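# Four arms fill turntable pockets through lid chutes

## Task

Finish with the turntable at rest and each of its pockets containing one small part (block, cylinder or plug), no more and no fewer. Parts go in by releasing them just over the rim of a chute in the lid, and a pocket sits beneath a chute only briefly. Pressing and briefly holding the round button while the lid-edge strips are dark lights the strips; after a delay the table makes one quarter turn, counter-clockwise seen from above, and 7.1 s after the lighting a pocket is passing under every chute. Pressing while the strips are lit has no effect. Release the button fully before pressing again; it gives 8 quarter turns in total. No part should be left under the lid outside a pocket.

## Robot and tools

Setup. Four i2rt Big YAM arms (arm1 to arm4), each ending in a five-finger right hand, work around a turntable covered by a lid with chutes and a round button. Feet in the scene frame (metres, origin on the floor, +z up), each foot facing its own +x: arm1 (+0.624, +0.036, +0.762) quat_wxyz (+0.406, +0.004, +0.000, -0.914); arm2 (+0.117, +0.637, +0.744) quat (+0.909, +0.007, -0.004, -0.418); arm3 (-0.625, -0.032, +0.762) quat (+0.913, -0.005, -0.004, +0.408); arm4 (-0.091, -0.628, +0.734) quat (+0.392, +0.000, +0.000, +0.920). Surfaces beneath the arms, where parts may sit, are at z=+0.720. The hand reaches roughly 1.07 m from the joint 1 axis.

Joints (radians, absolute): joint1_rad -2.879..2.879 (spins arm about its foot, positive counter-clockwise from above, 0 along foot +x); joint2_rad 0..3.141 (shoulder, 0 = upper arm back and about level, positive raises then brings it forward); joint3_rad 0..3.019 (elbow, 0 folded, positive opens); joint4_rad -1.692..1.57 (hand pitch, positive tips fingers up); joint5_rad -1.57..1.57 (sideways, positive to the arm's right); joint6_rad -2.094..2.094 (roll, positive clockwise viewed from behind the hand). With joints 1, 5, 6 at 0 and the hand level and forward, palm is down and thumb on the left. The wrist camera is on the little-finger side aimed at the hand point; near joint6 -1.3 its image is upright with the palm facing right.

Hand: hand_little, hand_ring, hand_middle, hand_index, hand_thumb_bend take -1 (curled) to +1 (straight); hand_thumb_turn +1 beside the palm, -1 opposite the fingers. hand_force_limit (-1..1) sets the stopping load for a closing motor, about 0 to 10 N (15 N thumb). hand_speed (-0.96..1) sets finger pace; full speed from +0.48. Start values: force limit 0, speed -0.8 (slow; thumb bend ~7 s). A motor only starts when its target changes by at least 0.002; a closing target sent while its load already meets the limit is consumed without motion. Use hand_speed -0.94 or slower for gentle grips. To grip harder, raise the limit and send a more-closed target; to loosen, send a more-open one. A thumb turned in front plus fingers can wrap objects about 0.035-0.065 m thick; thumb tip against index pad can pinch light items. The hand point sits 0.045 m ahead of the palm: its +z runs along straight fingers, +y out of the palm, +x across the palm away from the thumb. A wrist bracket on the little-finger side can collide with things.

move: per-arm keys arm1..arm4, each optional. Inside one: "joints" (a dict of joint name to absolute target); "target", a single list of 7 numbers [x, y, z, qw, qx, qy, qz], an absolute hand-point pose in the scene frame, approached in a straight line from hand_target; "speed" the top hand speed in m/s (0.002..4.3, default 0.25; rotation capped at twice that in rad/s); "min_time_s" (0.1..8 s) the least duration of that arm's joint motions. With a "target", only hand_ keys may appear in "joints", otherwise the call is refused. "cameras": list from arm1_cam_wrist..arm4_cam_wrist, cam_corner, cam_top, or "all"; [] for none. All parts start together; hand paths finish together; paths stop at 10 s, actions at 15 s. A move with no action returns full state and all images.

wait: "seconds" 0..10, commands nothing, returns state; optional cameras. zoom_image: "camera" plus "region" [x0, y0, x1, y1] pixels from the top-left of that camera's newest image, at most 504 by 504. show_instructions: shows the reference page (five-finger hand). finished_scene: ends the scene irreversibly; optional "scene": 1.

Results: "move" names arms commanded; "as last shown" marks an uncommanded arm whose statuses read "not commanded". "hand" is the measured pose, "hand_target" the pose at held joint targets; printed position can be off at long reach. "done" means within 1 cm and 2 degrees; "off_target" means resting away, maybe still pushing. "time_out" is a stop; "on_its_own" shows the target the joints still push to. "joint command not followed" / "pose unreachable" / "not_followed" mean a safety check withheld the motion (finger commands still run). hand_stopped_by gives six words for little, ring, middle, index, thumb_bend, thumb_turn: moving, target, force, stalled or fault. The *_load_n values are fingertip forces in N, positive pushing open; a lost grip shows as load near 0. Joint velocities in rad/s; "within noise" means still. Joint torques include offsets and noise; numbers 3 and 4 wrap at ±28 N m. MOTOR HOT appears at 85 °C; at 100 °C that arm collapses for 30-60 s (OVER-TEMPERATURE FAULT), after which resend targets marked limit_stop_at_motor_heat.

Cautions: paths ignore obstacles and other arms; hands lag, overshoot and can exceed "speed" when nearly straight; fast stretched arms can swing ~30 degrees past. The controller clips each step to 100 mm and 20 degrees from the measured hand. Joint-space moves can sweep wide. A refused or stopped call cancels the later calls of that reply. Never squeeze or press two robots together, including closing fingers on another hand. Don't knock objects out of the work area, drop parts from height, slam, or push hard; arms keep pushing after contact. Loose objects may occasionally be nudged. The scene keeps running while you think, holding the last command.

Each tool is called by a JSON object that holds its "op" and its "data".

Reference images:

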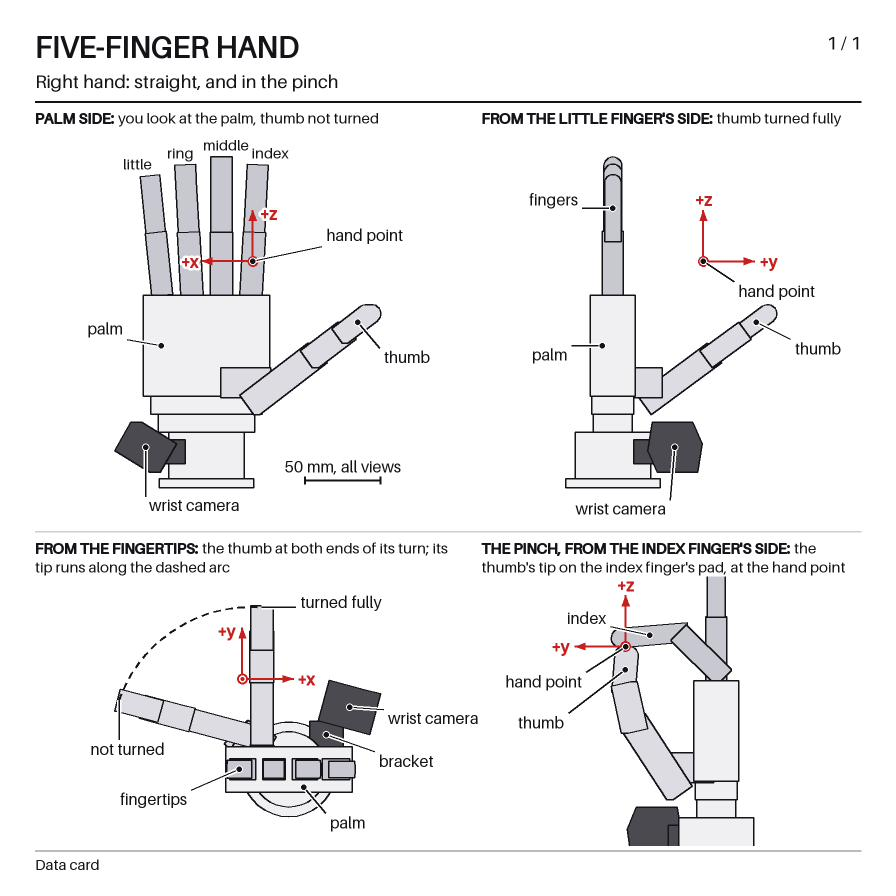

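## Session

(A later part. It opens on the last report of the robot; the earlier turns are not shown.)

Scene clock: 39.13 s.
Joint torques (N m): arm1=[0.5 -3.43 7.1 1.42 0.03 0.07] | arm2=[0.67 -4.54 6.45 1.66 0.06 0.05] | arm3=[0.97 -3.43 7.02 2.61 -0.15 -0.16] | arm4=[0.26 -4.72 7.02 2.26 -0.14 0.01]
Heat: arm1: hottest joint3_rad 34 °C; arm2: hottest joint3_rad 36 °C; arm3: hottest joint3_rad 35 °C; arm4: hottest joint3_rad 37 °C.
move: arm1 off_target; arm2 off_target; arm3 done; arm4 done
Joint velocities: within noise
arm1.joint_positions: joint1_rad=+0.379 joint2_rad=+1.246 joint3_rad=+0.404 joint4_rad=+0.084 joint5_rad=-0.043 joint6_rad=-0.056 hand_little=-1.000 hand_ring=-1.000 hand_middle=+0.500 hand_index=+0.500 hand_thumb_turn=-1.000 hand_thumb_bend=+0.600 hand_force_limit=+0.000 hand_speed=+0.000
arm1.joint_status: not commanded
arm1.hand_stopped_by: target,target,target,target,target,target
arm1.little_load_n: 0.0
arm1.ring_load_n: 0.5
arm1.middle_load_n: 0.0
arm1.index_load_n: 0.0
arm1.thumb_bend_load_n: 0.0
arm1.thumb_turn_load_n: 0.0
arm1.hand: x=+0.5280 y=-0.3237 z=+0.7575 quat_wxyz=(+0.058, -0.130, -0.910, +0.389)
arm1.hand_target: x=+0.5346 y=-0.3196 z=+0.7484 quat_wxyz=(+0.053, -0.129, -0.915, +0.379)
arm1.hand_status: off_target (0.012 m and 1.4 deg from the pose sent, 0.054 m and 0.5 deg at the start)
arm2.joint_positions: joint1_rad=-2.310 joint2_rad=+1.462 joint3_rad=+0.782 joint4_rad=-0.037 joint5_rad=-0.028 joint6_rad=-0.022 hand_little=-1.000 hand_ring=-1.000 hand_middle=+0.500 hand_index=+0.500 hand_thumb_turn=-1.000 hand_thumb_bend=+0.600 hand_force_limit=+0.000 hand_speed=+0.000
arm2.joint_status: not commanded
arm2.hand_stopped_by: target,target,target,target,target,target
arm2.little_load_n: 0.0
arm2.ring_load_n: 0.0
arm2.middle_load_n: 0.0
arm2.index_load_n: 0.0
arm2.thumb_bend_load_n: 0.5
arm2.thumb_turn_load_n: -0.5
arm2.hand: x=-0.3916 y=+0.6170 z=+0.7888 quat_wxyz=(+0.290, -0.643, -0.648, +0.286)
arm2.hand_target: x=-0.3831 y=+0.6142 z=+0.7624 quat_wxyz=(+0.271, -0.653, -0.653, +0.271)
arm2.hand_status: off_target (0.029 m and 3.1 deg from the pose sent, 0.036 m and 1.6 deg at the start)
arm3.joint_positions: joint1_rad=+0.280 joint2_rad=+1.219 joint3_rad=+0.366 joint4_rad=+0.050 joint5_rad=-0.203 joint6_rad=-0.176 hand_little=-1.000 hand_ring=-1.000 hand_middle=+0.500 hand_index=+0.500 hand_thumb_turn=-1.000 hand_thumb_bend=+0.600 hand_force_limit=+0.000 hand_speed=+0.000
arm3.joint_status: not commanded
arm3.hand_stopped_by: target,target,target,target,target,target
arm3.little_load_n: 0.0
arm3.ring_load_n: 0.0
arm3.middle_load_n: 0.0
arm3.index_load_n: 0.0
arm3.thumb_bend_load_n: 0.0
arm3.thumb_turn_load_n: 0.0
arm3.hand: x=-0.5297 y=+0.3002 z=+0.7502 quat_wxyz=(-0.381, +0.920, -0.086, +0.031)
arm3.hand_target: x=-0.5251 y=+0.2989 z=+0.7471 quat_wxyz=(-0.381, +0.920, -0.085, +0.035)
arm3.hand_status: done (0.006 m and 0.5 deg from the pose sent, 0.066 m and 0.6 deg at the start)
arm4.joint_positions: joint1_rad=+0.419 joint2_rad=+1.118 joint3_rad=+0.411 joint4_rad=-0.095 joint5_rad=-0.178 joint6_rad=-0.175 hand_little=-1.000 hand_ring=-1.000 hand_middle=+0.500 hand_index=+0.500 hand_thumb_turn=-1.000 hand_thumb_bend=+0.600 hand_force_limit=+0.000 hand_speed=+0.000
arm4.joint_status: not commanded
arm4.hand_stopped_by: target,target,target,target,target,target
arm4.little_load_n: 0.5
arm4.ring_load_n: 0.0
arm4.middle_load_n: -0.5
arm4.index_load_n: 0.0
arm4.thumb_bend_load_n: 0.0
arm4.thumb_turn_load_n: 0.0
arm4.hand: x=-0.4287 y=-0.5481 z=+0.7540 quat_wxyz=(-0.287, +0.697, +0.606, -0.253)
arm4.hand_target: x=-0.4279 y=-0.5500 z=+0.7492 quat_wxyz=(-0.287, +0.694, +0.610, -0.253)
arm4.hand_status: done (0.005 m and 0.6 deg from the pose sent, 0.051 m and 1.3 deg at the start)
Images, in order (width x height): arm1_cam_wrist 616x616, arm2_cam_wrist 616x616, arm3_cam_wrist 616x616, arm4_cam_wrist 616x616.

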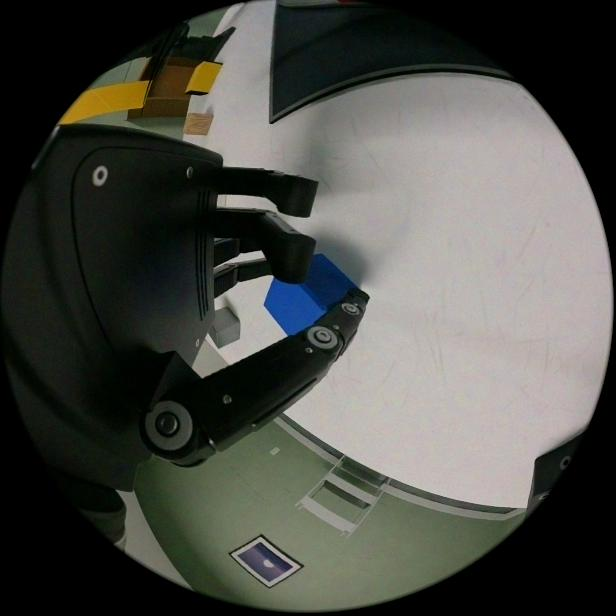

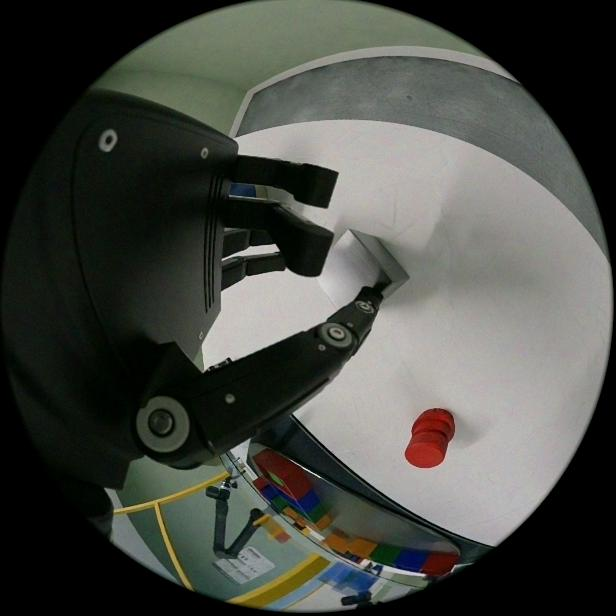

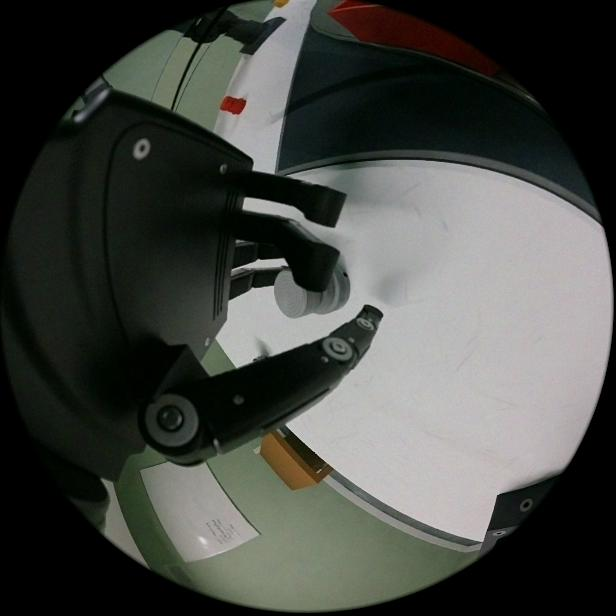

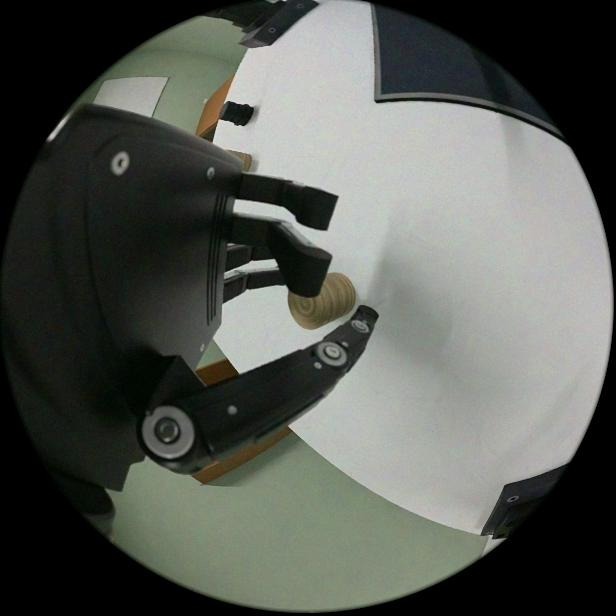

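{"op": "move", "data": {"arm1": {"target": [0.547, -0.320, 0.741, -0.0533, 0.1286, 0.9149, -0.3790], "speed": 0.1}, "arm2": {"target": [-0.378, 0.627, 0.745, 0.2706, -0.6533, -0.6533, 0.2706], "speed": 0.1}, "arm4": {"target": [-0.427, -0.563, 0.743, 0.2873, -0.6936, -0.6104, 0.2528], "speed": 0.1}, "cameras": ["arm1_cam_wrist", "arm2_cam_wrist", "arm4_cam_wrist"]}}

Scene clock: 41.40 s.
Joint torques (N m): arm1=[1.32 -2.61 6.49 1.39 -0.45 0.17] | arm2=[-1.32 -4.01 4.78 1.43 -0.05 -0.18] | arm3=[0.97 -3.49 7.13 2.66 -0.14 -0.16] | arm4=[1.49 -4.48 6.31 2.14 -0.5 0.26]
Heat: arm1: hottest joint3_rad 34 °C; arm2: hottest joint3_rad 36 °C; arm3: hottest joint3_rad 35 °C; arm4: hottest joint3_rad 37 °C.
move: arm1 off_target; arm2 off_target; arm4 off_target
Joint velocities: within noise
arm1.joint_positions: joint1_rad=+0.407 joint2_rad=+1.247 joint3_rad=+0.392 joint4_rad=+0.113 joint5_rad=+0.002 joint6_rad=-0.039 hand_little=-1.000 hand_ring=-1.000 hand_middle=+0.500 hand_index=+0.500 hand_thumb_turn=-1.000 hand_thumb_bend=+0.600 hand_force_limit=+0.000 hand_speed=+0.000
arm1.joint_status: not commanded
arm1.hand_stopped_by: target,target,target,target,target,target
arm1.little_load_n: 0.0
arm1.ring_load_n: 0.0
arm1.middle_load_n: -3.5
arm1.index_load_n: 0.0
arm1.thumb_bend_load_n: 0.0
arm1.thumb_turn_load_n: 0.0
arm1.hand: x=+0.5303 y=-0.3256 z=+0.7564 quat_wxyz=(+0.071, -0.134, -0.907, +0.394)
arm1.hand_target: x=+0.5465 y=-0.3189 z=+0.7421 quat_wxyz=(+0.054, -0.129, -0.915, +0.379)
arm1.hand_status: off_target (0.023 m and 2.9 deg from the pose sent, 0.025 m and 1.4 deg at the start)
arm2.joint_positions: joint1_rad=-2.321 joint2_rad=+1.468 joint3_rad=+0.769 joint4_rad=+0.017 joint5_rad=-0.050 joint6_rad=-0.022 hand_little=-1.000 hand_ring=-1.000 hand_middle=+0.500 hand_index=+0.500 hand_thumb_turn=-1.000 hand_thumb_bend=+0.600 hand_force_limit=+0.000 hand_speed=+0.000
arm2.joint_status: not commanded
arm2.hand_stopped_by: target,target,target,target,target,target
arm2.little_load_n: 0.0
arm2.ring_load_n: 0.0
arm2.middle_load_n: 0.0
arm2.index_load_n: 0.0
arm2.thumb_bend_load_n: 0.5
arm2.thumb_turn_load_n: -0.5
arm2.hand: x=-0.3970 y=+0.6182 z=+0.7899 quat_wxyz=(+0.297, -0.637, -0.643, +0.303)
arm2.hand_target: x=-0.3752 y=+0.6262 z=+0.7481 quat_wxyz=(+0.270, -0.653, -0.653, +0.271)
arm2.hand_status: off_target (0.049 m and 5.3 deg from the pose sent, 0.047 m and 3.1 deg at the start)
arm3: as last shown
arm3.joint_positions: joint1_rad=+0.280 joint2_rad=+1.219 joint3_rad=+0.366 joint4_rad=+0.051 joint5_rad=-0.203 joint6_rad=-0.176 hand_little=-1.000 hand_ring=-1.000 hand_middle=+0.500 hand_index=+0.500 hand_thumb_turn=-1.000 hand_thumb_bend=+0.600 hand_force_limit=+0.000 hand_speed=+0.000
arm3.hand: x=-0.5297 y=+0.3003 z=+0.7503 quat_wxyz=(-0.381, +0.920, -0.086, +0.031)
arm3.hand_target: x=-0.5251 y=+0.2990 z=+0.7472 quat_wxyz=(-0.381, +0.920, -0.085, +0.035)
arm4.joint_positions: joint1_rad=+0.447 joint2_rad=+1.113 joint3_rad=+0.398 joint4_rad=-0.067 joint5_rad=-0.139 joint6_rad=-0.171 hand_little=-1.000 hand_ring=-1.000 hand_middle=+0.500 hand_index=+0.500 hand_thumb_turn=-1.000 hand_thumb_bend=+0.600 hand_force_limit=+0.000 hand_speed=+0.000
arm4.joint_status: not commanded
arm4.hand_stopped_by: target,target,target,target,target,target
arm4.little_load_n: 0.0
arm4.ring_load_n: 0.0
arm4.middle_load_n: -4.5
arm4.index_load_n: 0.0
arm4.thumb_bend_load_n: 0.0
arm4.thumb_turn_load_n: 0.0
arm4.hand: x=-0.4302 y=-0.5501 z=+0.7523 quat_wxyz=(-0.301, +0.692, +0.608, -0.246)
arm4.hand_target: x=-0.4264 y=-0.5626 z=+0.7435 quat_wxyz=(-0.287, +0.694, +0.610, -0.253)
arm4.hand_status: off_target (0.016 m and 1.7 deg from the pose sent, 0.019 m and 0.6 deg at the start)
Images, in order (width x height): arm1_cam_wrist 616x616, arm2_cam_wrist 616x616, arm4_cam_wrist 616x616.

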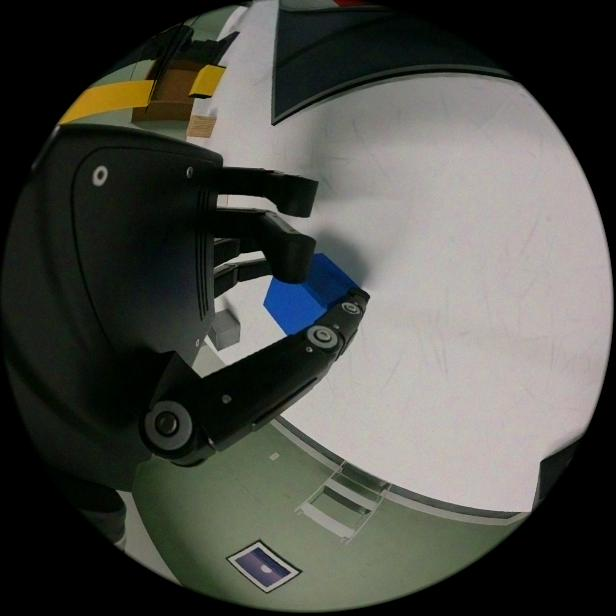

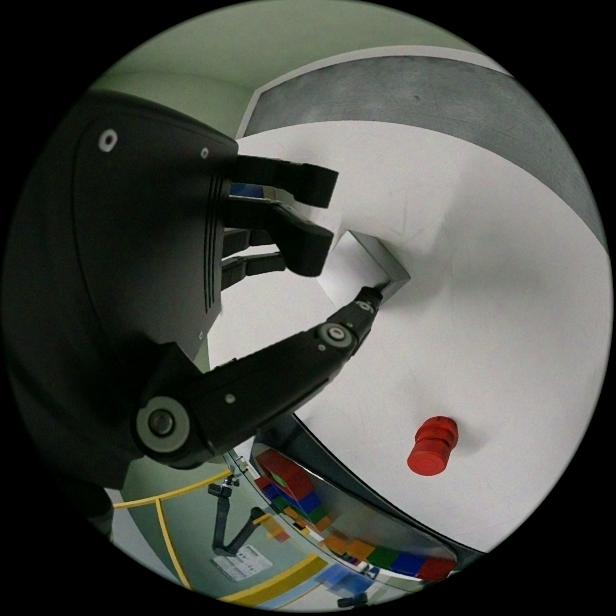

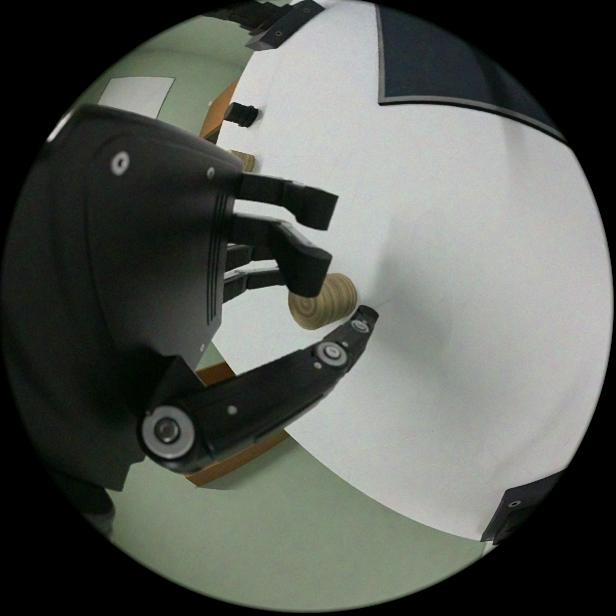

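{"op": "move", "data": {"arm1": {"target": [0.534, -0.334, 0.80, -0.0675, 0.1217, 0.8660, -0.4801]}, "arm2": {"target": [-0.384, 0.628, 0.82, 0.3428, -0.6184, -0.6184, 0.3428]}, "arm3": {"target": [-0.524, 0.304, 0.80, 0.4827, -0.8708, 0.0800, -0.0444]}, "arm4": {"target": [-0.436, -0.556, 0.80, 0.3640, -0.6566, -0.5778, 0.3203]}, "cameras": ["arm1_cam_wrist", "arm2_cam_wrist", "arm3_cam_wrist", "arm4_cam_wrist"]}}

Scene clock: 44.47 s.
Joint torques (N m): arm1=[-1.14 -3.55 8.06 1.83 -0.1 0.02] | arm2=[-0.85 -6.42 6.69 2.07 -0.23 -0.13] | arm3=[1.2 -2.26 7.87 2.74 -0.16 0.11] | arm4=[-0.73 -4.31 8.1 2.5 -0.26 0.19]
Heat: arm1: hottest joint3_rad 34 °C; arm2: hottest joint3_rad 36 °C; arm3: hottest joint3_rad 35 °C; arm4: hottest joint3_rad 37 °C.
move: arm1 done; arm2 done; arm3 done; arm4 done
Joint velocities: within noise
arm1.joint_positions: joint1_rad=+0.409 joint2_rad=+1.099 joint3_rad=+0.334 joint4_rad=+0.205 joint5_rad=-0.042 joint6_rad=-0.036 hand_little=-1.000 hand_ring=-1.000 hand_middle=+0.500 hand_index=+0.500 hand_thumb_turn=-1.000 hand_thumb_bend=+0.600 hand_force_limit=+0.000 hand_speed=+0.000
arm1.joint_status: not commanded
arm1.hand_stopped_by: target,target,target,target,target,target
arm1.little_load_n: 0.0
arm1.ring_load_n: 0.0
arm1.middle_load_n: 0.0
arm1.index_load_n: 0.0
arm1.thumb_bend_load_n: 0.0
arm1.thumb_turn_load_n: 0.0
arm1.hand: x=+0.5370 y=-0.3352 z=+0.8007 quat_wxyz=(+0.066, -0.117, -0.868, +0.478)
arm1.hand_target: x=+0.5341 y=-0.3339 z=+0.8000 quat_wxyz=(+0.067, -0.122, -0.866, +0.480)
arm1.hand_status: done (0.003 m and 0.6 deg from the pose sent, 0.045 m and 11.0 deg at the start)
arm2.joint_positions: joint1_rad=-2.335 joint2_rad=+1.350 joint3_rad=+0.677 joint4_rad=+0.127 joint5_rad=-0.059 joint6_rad=-0.022 hand_little=-1.000 hand_ring=-1.000 hand_middle=+0.500 hand_index=+0.500 hand_thumb_turn=-1.000 hand_thumb_bend=+0.600 hand_force_limit=+0.000 hand_speed=+0.000
arm2.joint_status: not commanded
arm2.hand_stopped_by: target,target,target,target,target,target
arm2.little_load_n: 0.0
arm2.ring_load_n: 0.0
arm2.middle_load_n: 0.0
arm2.index_load_n: 0.0
arm2.thumb_bend_load_n: 0.0
arm2.thumb_turn_load_n: 0.0
arm2.hand: x=-0.3860 y=+0.6227 z=+0.8233 quat_wxyz=(+0.341, -0.617, -0.620, +0.344)
arm2.hand_target: x=-0.3839 y=+0.6279 z=+0.8200 quat_wxyz=(+0.343, -0.618, -0.619, +0.343)
arm2.hand_status: done (0.007 m and 0.4 deg from the pose sent, 0.034 m and 7.8 deg at the start)
arm3.joint_positions: joint1_rad=+0.238 joint2_rad=+1.020 joint3_rad=+0.290 joint4_rad=+0.141 joint5_rad=-0.276 joint6_rad=-0.176 hand_little=-1.000 hand_ring=-1.000 hand_middle=+0.500 hand_index=+0.500 hand_thumb_turn=-1.000 hand_thumb_bend=+0.600 hand_force_limit=+0.000 hand_speed=+0.000
arm3.joint_status: not commanded
arm3.hand_stopped_by: target,target,target,target,target,target
arm3.little_load_n: 0.0
arm3.ring_load_n: 0.0
arm3.middle_load_n: 0.0
arm3.index_load_n: 0.0
arm3.thumb_bend_load_n: 0.0
arm3.thumb_turn_load_n: 0.0
arm3.hand: x=-0.5272 y=+0.3043 z=+0.7988 quat_wxyz=(-0.478, +0.874, -0.070, +0.044)
arm3.hand_target: x=-0.5241 y=+0.3039 z=+0.8000 quat_wxyz=(-0.483, +0.871, -0.080, +0.044)
arm3.hand_status: done (0.003 m and 1.3 deg from the pose sent, 0.050 m and 13.1 deg at the start)
arm4.joint_positions: joint1_rad=+0.428 joint2_rad=+0.927 joint3_rad=+0.336 joint4_rad=-0.003 joint5_rad=-0.215 joint6_rad=-0.153 hand_little=-1.000 hand_ring=-1.000 hand_middle=+0.500 hand_index=+0.500 hand_thumb_turn=-1.000 hand_thumb_bend=+0.600 hand_force_limit=+0.000 hand_speed=+0.000
arm4.joint_status: not commanded
arm4.hand_stopped_by: target,target,target,target,target,target
arm4.little_load_n: 0.0
arm4.ring_load_n: 0.0
arm4.middle_load_n: 0.0
arm4.index_load_n: 0.0
arm4.thumb_bend_load_n: 0.0
arm4.thumb_turn_load_n: 0.0
arm4.hand: x=-0.4342 y=-0.5580 z=+0.7975 quat_wxyz=(-0.358, +0.655, +0.587, -0.314)
arm4.hand_target: x=-0.4359 y=-0.5560 z=+0.8000 quat_wxyz=(-0.364, +0.657, +0.578, -0.320)
arm4.hand_status: done (0.004 m and 1.4 deg from the pose sent, 0.048 m and 12.4 deg at the start)
Images, in order (width x height): arm1_cam_wrist 616x616, arm2_cam_wrist 616x616, arm3_cam_wrist 616x616, arm4_cam_wrist 616x616.

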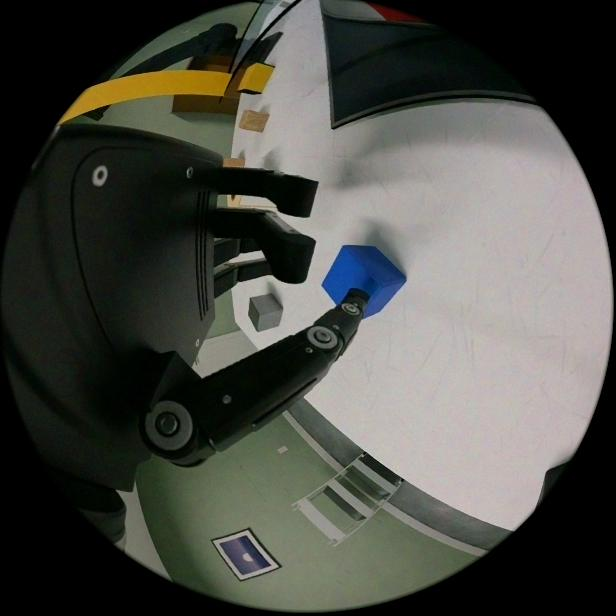

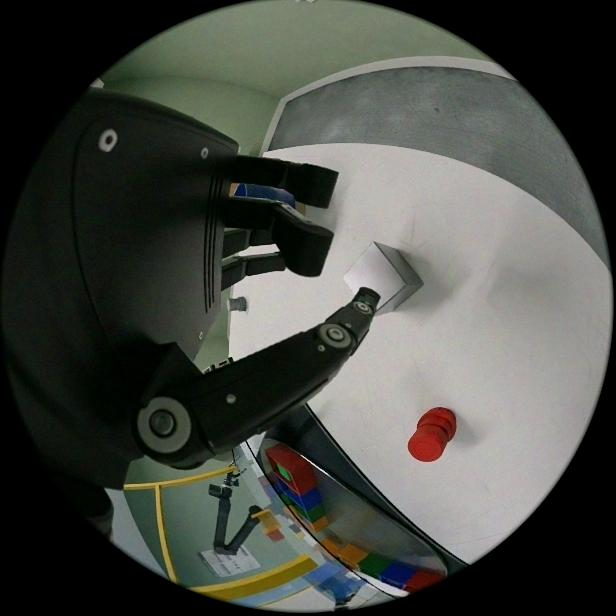

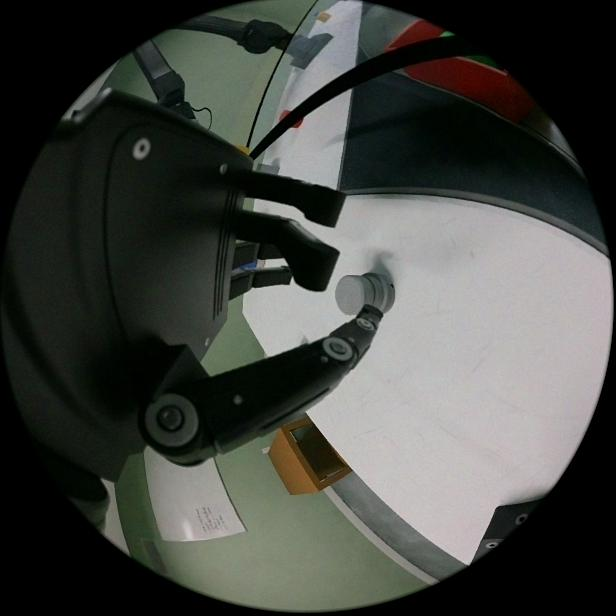

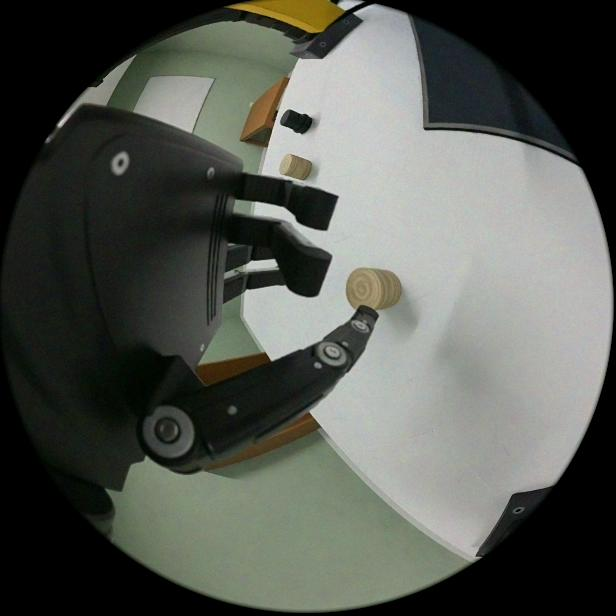

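{"op": "move", "data": {"arm1": {"target": [0.530, -0.332, 0.745, -0.0675, 0.1217, 0.8660, -0.4801], "speed": 0.15}, "arm2": {"target": [-0.378, 0.640, 0.745, 0.3428, -0.6184, -0.6184, 0.3428], "speed": 0.15}, "arm3": {"target": [-0.524, 0.304, 0.745, 0.4827, -0.8708, 0.0800, -0.0444], "speed": 0.15}, "arm4": {"target": [-0.429, -0.552, 0.746, 0.3640, -0.6566, -0.5778, 0.3203], "speed": 0.15}, "cameras": ["arm1_cam_wrist", "arm2_cam_wrist", "arm3_cam_wrist", "arm4_cam_wrist"]}}

Scene clock: 46.37 s.
Joint torques (N m): arm1=[-1.44 -1.14 3.88 0.59 0.08 -0.07] | arm2=[-0.67 -5.48 5.48 2.11 -0.11 -0.24] | arm3=[1.44 -2.61 5.68 2.93 -0.07 0.11] | arm4=[-0.85 -4.25 6.63 2.58 -0.28 0.05]
Heat: arm1: hottest joint3_rad 34 °C; arm2: hottest joint3_rad 36 °C; arm3: hottest joint3_rad 35 °C; arm4: hottest joint3_rad 36 °C.
move: arm1 off_target; arm2 off_target; arm3 done; arm4 done
Joint velocities: within noise
arm1.joint_positions: joint1_rad=+0.395 joint2_rad=+1.273 joint3_rad=+0.301 joint4_rad=+0.529 joint5_rad=-0.063 joint6_rad=-0.036 hand_little=-1.000 hand_ring=-1.000 hand_middle=+0.500 hand_index=+0.500 hand_thumb_turn=-1.000 hand_thumb_bend=+0.599 hand_force_limit=+0.000 hand_speed=+0.000
arm1.joint_status: not commanded
arm1.hand_stopped_by: target,target,target,target,target,target
arm1.little_load_n: 0.0
arm1.ring_load_n: 0.0
arm1.middle_load_n: 0.0
arm1.index_load_n: 0.0
arm1.thumb_bend_load_n: -5.0
arm1.thumb_turn_load_n: -1.0
arm1.hand: x=+0.5270 y=-0.3595 z=+0.7875 quat_wxyz=(+0.071, -0.113, -0.839, +0.528)
arm1.hand_target: x=+0.5315 y=-0.3298 z=+0.7489 quat_wxyz=(+0.067, -0.122, -0.866, +0.480)
arm1.hand_status: off_target (0.051 m and 6.4 deg from the pose sent, 0.056 m and 0.6 deg at the start)
arm2.joint_positions: joint1_rad=-2.368 joint2_rad=+1.518 joint3_rad=+0.587 joint4_rad=+0.398 joint5_rad=-0.089 joint6_rad=-0.028 hand_little=-1.000 hand_ring=-1.000 hand_middle=+0.500 hand_index=+0.500 hand_thumb_turn=-1.000 hand_thumb_bend=+0.600 hand_force_limit=+0.000 hand_speed=+0.000
arm2.joint_status: not commanded
arm2.hand_stopped_by: target,target,target,target,target,target
arm2.little_load_n: 0.0
arm2.ring_load_n: 0.0
arm2.middle_load_n: 0.0
arm2.index_load_n: 0.0
arm2.thumb_bend_load_n: 0.0
arm2.thumb_turn_load_n: 0.0
arm2.hand: x=-0.3809 y=+0.6344 z=+0.7556 quat_wxyz=(+0.343, -0.617, -0.615, +0.351)
arm2.hand_target: x=-0.3777 y=+0.6400 z=+0.7453 quat_wxyz=(+0.343, -0.619, -0.618, +0.343)
arm2.hand_status: off_target (0.012 m and 1.0 deg from the pose sent, 0.081 m and 0.4 deg at the start)
arm3.joint_positions: joint1_rad=+0.238 joint2_rad=+1.277 joint3_rad=+0.222 joint4_rad=+0.477 joint5_rad=-0.276 joint6_rad=-0.174 hand_little=-1.000 hand_ring=-1.000 hand_middle=+0.500 hand_index=+0.500 hand_thumb_turn=-1.000 hand_thumb_bend=+0.600 hand_force_limit=+0.000 hand_speed=+0.000
arm3.joint_status: not commanded
arm3.hand_stopped_by: target,target,target,target,target,target
arm3.little_load_n: 0.0
arm3.ring_load_n: 0.0
arm3.middle_load_n: 0.0
arm3.index_load_n: 0.0
arm3.thumb_bend_load_n: 0.0
arm3.thumb_turn_load_n: 0.0
arm3.hand: x=-0.5261 y=+0.3052 z=+0.7470 quat_wxyz=(-0.482, +0.872, -0.070, +0.045)
arm3.hand_target: x=-0.5241 y=+0.3040 z=+0.7451 quat_wxyz=(-0.483, +0.871, -0.080, +0.044)
arm3.hand_status: done (0.003 m and 1.1 deg from the pose sent, 0.054 m and 1.3 deg at the start)
arm4.joint_positions: joint1_rad=+0.401 joint2_rad=+1.108 joint3_rad=+0.241 joint4_rad=+0.277 joint5_rad=-0.239 joint6_rad=-0.153 hand_little=-1.000 hand_ring=-1.000 hand_middle=+0.500 hand_index=+0.500 hand_thumb_turn=-1.000 hand_thumb_bend=+0.600 hand_force_limit=+0.000 hand_speed=+0.000
arm4.joint_status: not commanded
arm4.hand_stopped_by: target,target,target,target,target,target
arm4.little_load_n: 0.0
arm4.ring_load_n: 0.0
arm4.middle_load_n: 0.0
arm4.index_load_n: 0.0
arm4.thumb_bend_load_n: 0.0
arm4.thumb_turn_load_n: 0.0
arm4.hand: x=-0.4283 y=-0.5552 z=+0.7458 quat_wxyz=(-0.358, +0.658, +0.581, -0.319)
arm4.hand_target: x=-0.4290 y=-0.5520 z=+0.7461 quat_wxyz=(-0.364, +0.657, +0.578, -0.320)
arm4.hand_status: done (0.003 m and 0.8 deg from the pose sent, 0.052 m and 1.4 deg at the start)
Images, in order (width x height): arm1_cam_wrist 616x616, arm2_cam_wrist 616x616, arm3_cam_wrist 616x616, arm4_cam_wrist 616x616.

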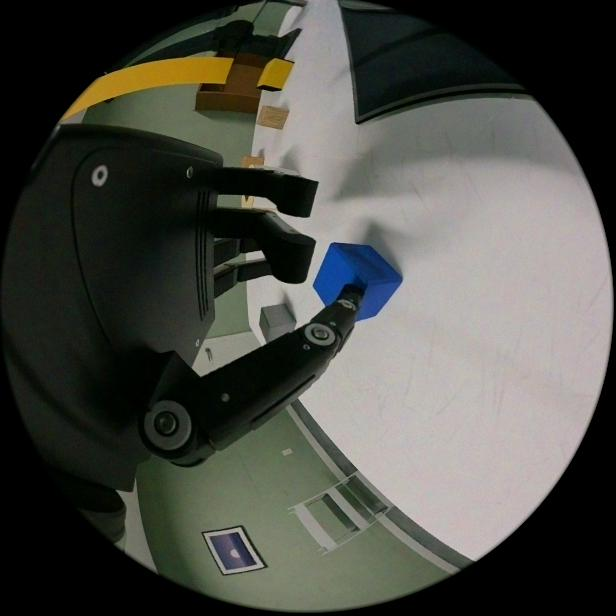

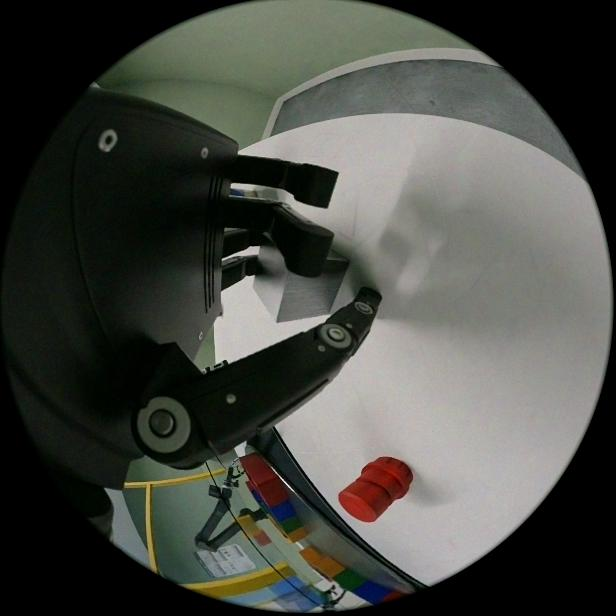

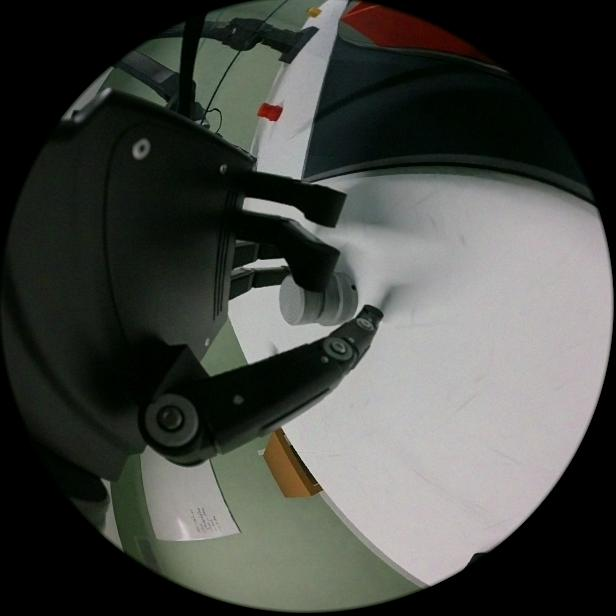

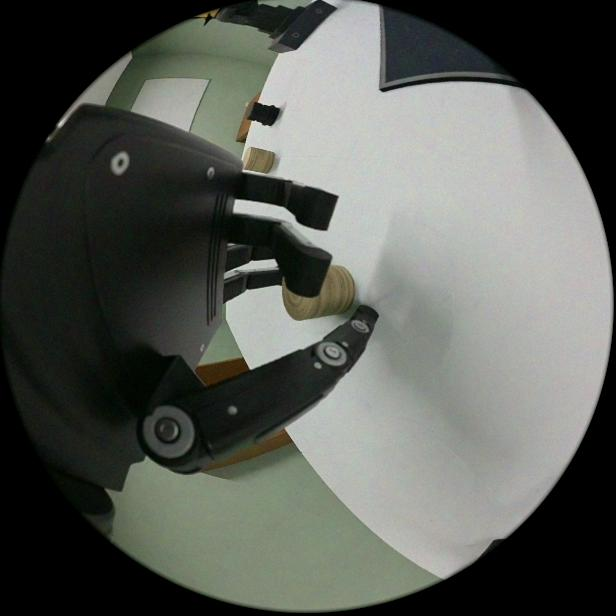

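{"op": "move", "data": {"arm1": {"target": [0.535, -0.33, 0.81, -0.0675, 0.1217, 0.8660, -0.4801], "joints": {"hand_thumb_bend": 0.95}}, "arm3": {"joints": {"hand_speed": -0.92, "hand_force_limit": -0.5, "hand_thumb_bend": 0.3, "hand_index": -0.4, "hand_middle": -0.4}}, "arm4": {"joints": {"hand_speed": -0.92, "hand_force_limit": -0.5, "hand_thumb_bend": 0.3, "hand_index": -0.4, "hand_middle": -0.4}}, "cameras": ["arm1_cam_wrist", "arm2_cam_wrist", "arm3_cam_wrist", "arm4_cam_wrist", "cam_top"]}}

{"op": "zoom_image", "data": {"camera": "cam_top", "region": [280, 0, 420, 100]}}

{"op": "zoom_image", "data": {"camera": "arm2_cam_wrist", "region": [200, 210, 400, 360]}}

{"op": "zoom_image", "data": {"camera": "arm1_cam_wrist", "region": [240, 210, 440, 360]}}

Scene clock: 51.83 s.
Joint torques (N m): arm1=[-0.38 -2.9 11.78 1.13 0.05 0.02] | arm2=[-0.56 -5.77 5.57 2.17 -0.12 -0.22] | arm3=[1.61 -2.84 5.74 2.71 -0.07 0.09] | arm4=[-0.85 -4.25 6.64 2.29 -0.24 0.05]
Heat: arm1: hottest joint3_rad 35 °C; arm2: hottest joint3_rad 36 °C; arm3: hottest joint3_rad 35 °C; arm4: hottest joint3_rad 36 °C.
move: arm1 off_target; arm3 off_target; arm4 off_target
Joint velocities: within noise
arm1.joint_positions: joint1_rad=+0.395 joint2_rad=+1.042 joint3_rad=+0.298 joint4_rad=+0.165 joint5_rad=-0.048 joint6_rad=-0.035 hand_little=-1.000 hand_ring=-1.000 hand_middle=+0.500 hand_index=+0.500 hand_thumb_turn=-1.000 hand_thumb_bend=+0.950 hand_force_limit=+0.000 hand_speed=+0.000
arm1.joint_status: all done
arm1.hand_stopped_by: target,target,target,target,target,target
arm1.little_load_n: 0.0
arm1.ring_load_n: 0.0
arm1.middle_load_n: 0.0
arm1.index_load_n: 0.0
arm1.thumb_bend_load_n: 0.0
arm1.thumb_turn_load_n: 0.0
arm1.hand: x=+0.5392 y=-0.3160 z=+0.7959 quat_wxyz=(+0.065, -0.124, -0.872, +0.469)
arm1.hand_target: x=+0.5352 y=-0.3293 z=+0.8103 quat_wxyz=(+0.067, -0.122, -0.866, +0.480)
arm1.hand_status: off_target (0.020 m and 1.5 deg from the pose sent, 0.038 m and 6.4 deg at the start)
arm2: as last shown
arm3.joint_positions: joint1_rad=+0.238 joint2_rad=+1.277 joint3_rad=+0.222 joint4_rad=+0.479 joint5_rad=-0.276 joint6_rad=-0.174 hand_little=-1.000 hand_ring=-1.000 hand_middle=+0.037 hand_index=+0.068 hand_thumb_turn=-1.000 hand_thumb_bend=+0.367 hand_force_limit=-0.500 hand_speed=-0.920
arm3.joint_status: hand_middle off_target (ended at +0.037, target -0.400); hand_index off_target (ended at +0.068, target -0.400); hand_thumb_bend off_target (ended at +0.367, target +0.300); the others done
arm3.hand_stopped_by: target,target,force,force,force,target
arm3.little_load_n: 0.0
arm3.ring_load_n: 0.0
arm3.middle_load_n: 3.0
arm3.index_load_n: 1.5
arm3.thumb_bend_load_n: 4.5
arm3.thumb_turn_load_n: 1.0
arm3.hand: x=-0.5259 y=+0.3056 z=+0.7474 quat_wxyz=(-0.483, +0.871, -0.070, +0.045)
arm3.hand_target: x=-0.5241 y=+0.3040 z=+0.7451 quat_wxyz=(-0.483, +0.871, -0.080, +0.044)
arm3.hand_status: not commanded
arm4.joint_positions: joint1_rad=+0.401 joint2_rad=+1.108 joint3_rad=+0.241 joint4_rad=+0.284 joint5_rad=-0.239 joint6_rad=-0.153 hand_little=-1.000 hand_ring=-1.000 hand_middle=+0.076 hand_index=+0.038 hand_thumb_turn=-1.000 hand_thumb_bend=+0.365 hand_force_limit=-0.500 hand_speed=-0.920
arm4.joint_status: hand_middle off_target (ended at +0.076, target -0.400); hand_index off_target (ended at +0.038, target -0.400); hand_thumb_bend off_target (ended at +0.365, target +0.300); the others done
arm4.hand_stopped_by: target,target,force,force,force,target
arm4.little_load_n: 0.0
arm4.ring_load_n: 0.0
arm4.middle_load_n: 3.0
arm4.index_load_n: 3.5
arm4.thumb_bend_load_n: 4.0
arm4.thumb_turn_load_n: 0.0
arm4.hand: x=-0.4297 y=-0.5547 z=+0.7472 quat_wxyz=(-0.361, +0.656, +0.581, -0.321)
arm4.hand_target: x=-0.4290 y=-0.5520 z=+0.7461 quat_wxyz=(-0.364, +0.657, +0.578, -0.320)
arm4.hand_status: not commanded
Images, in order (width x height): arm1_cam_wrist 616x616, arm2_cam_wrist 616x616, arm3_cam_wrist 616x616, arm4_cam_wrist 616x616, cam_top 896x504.

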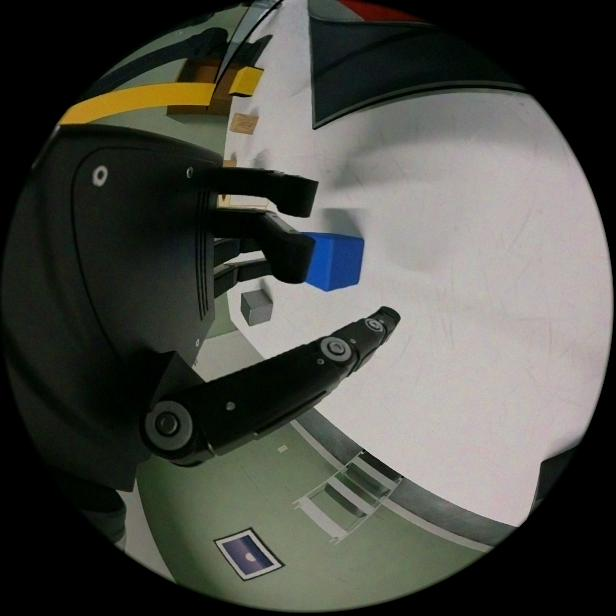

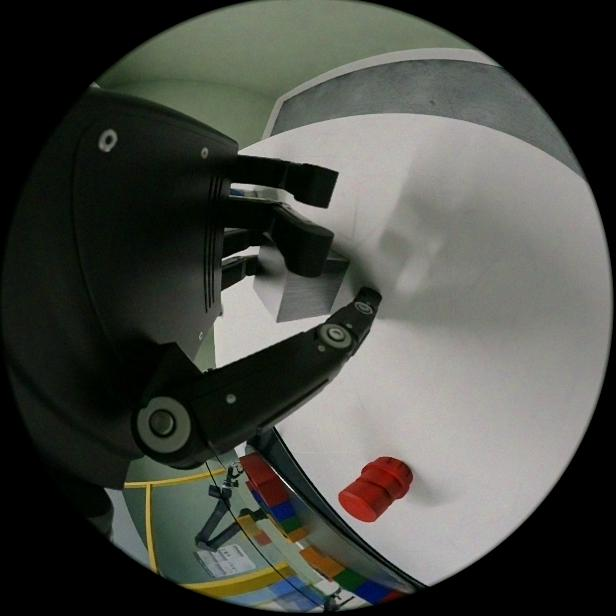

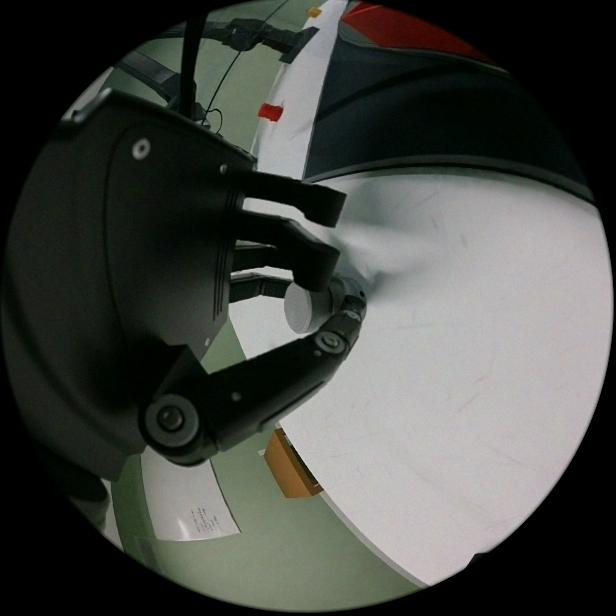

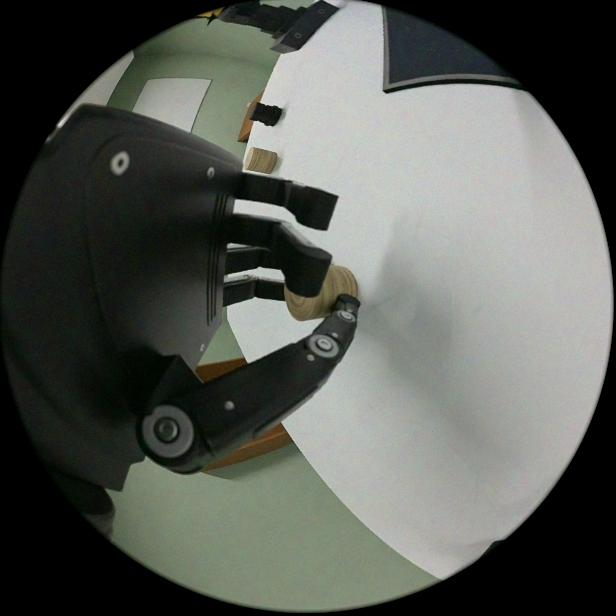

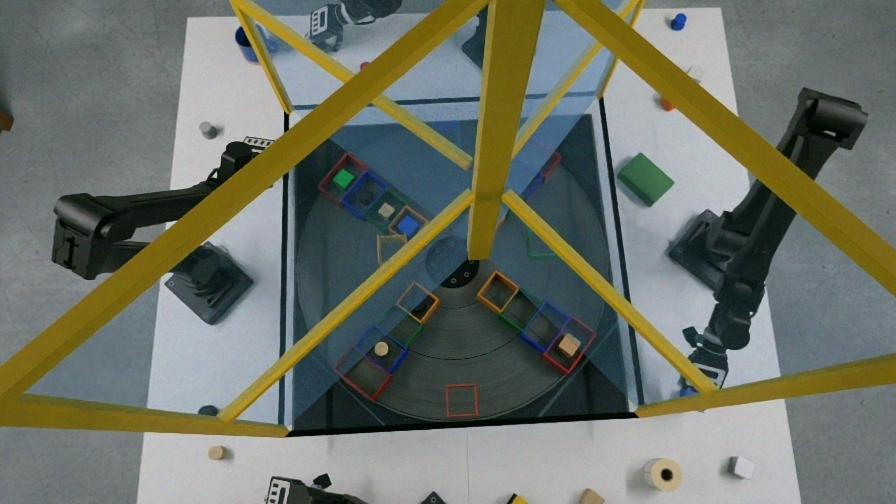

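Scaled by 3.600 from the camera's image (finer frame: 1280x720).

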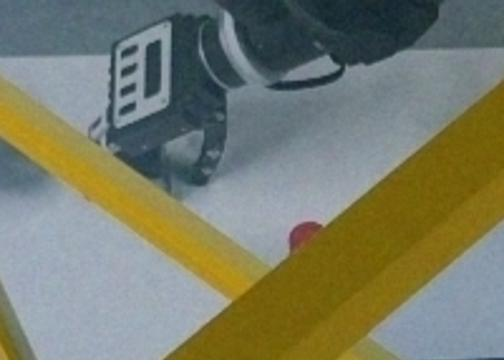

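Scaled by 2.520 from the camera's image (finer frame: 880x880).

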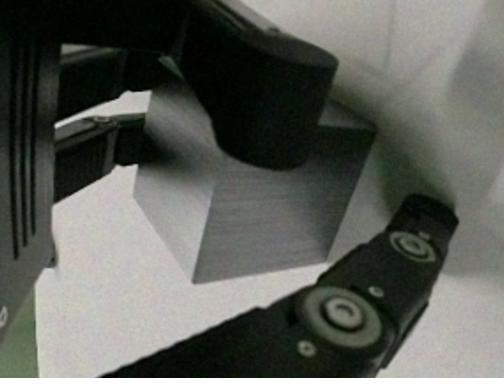

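Scaled by 2.520 from the camera's image (finer frame: 880x880).

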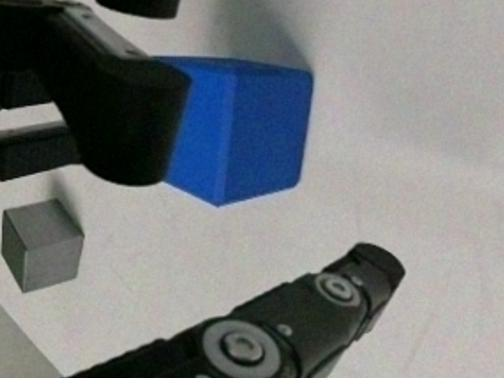

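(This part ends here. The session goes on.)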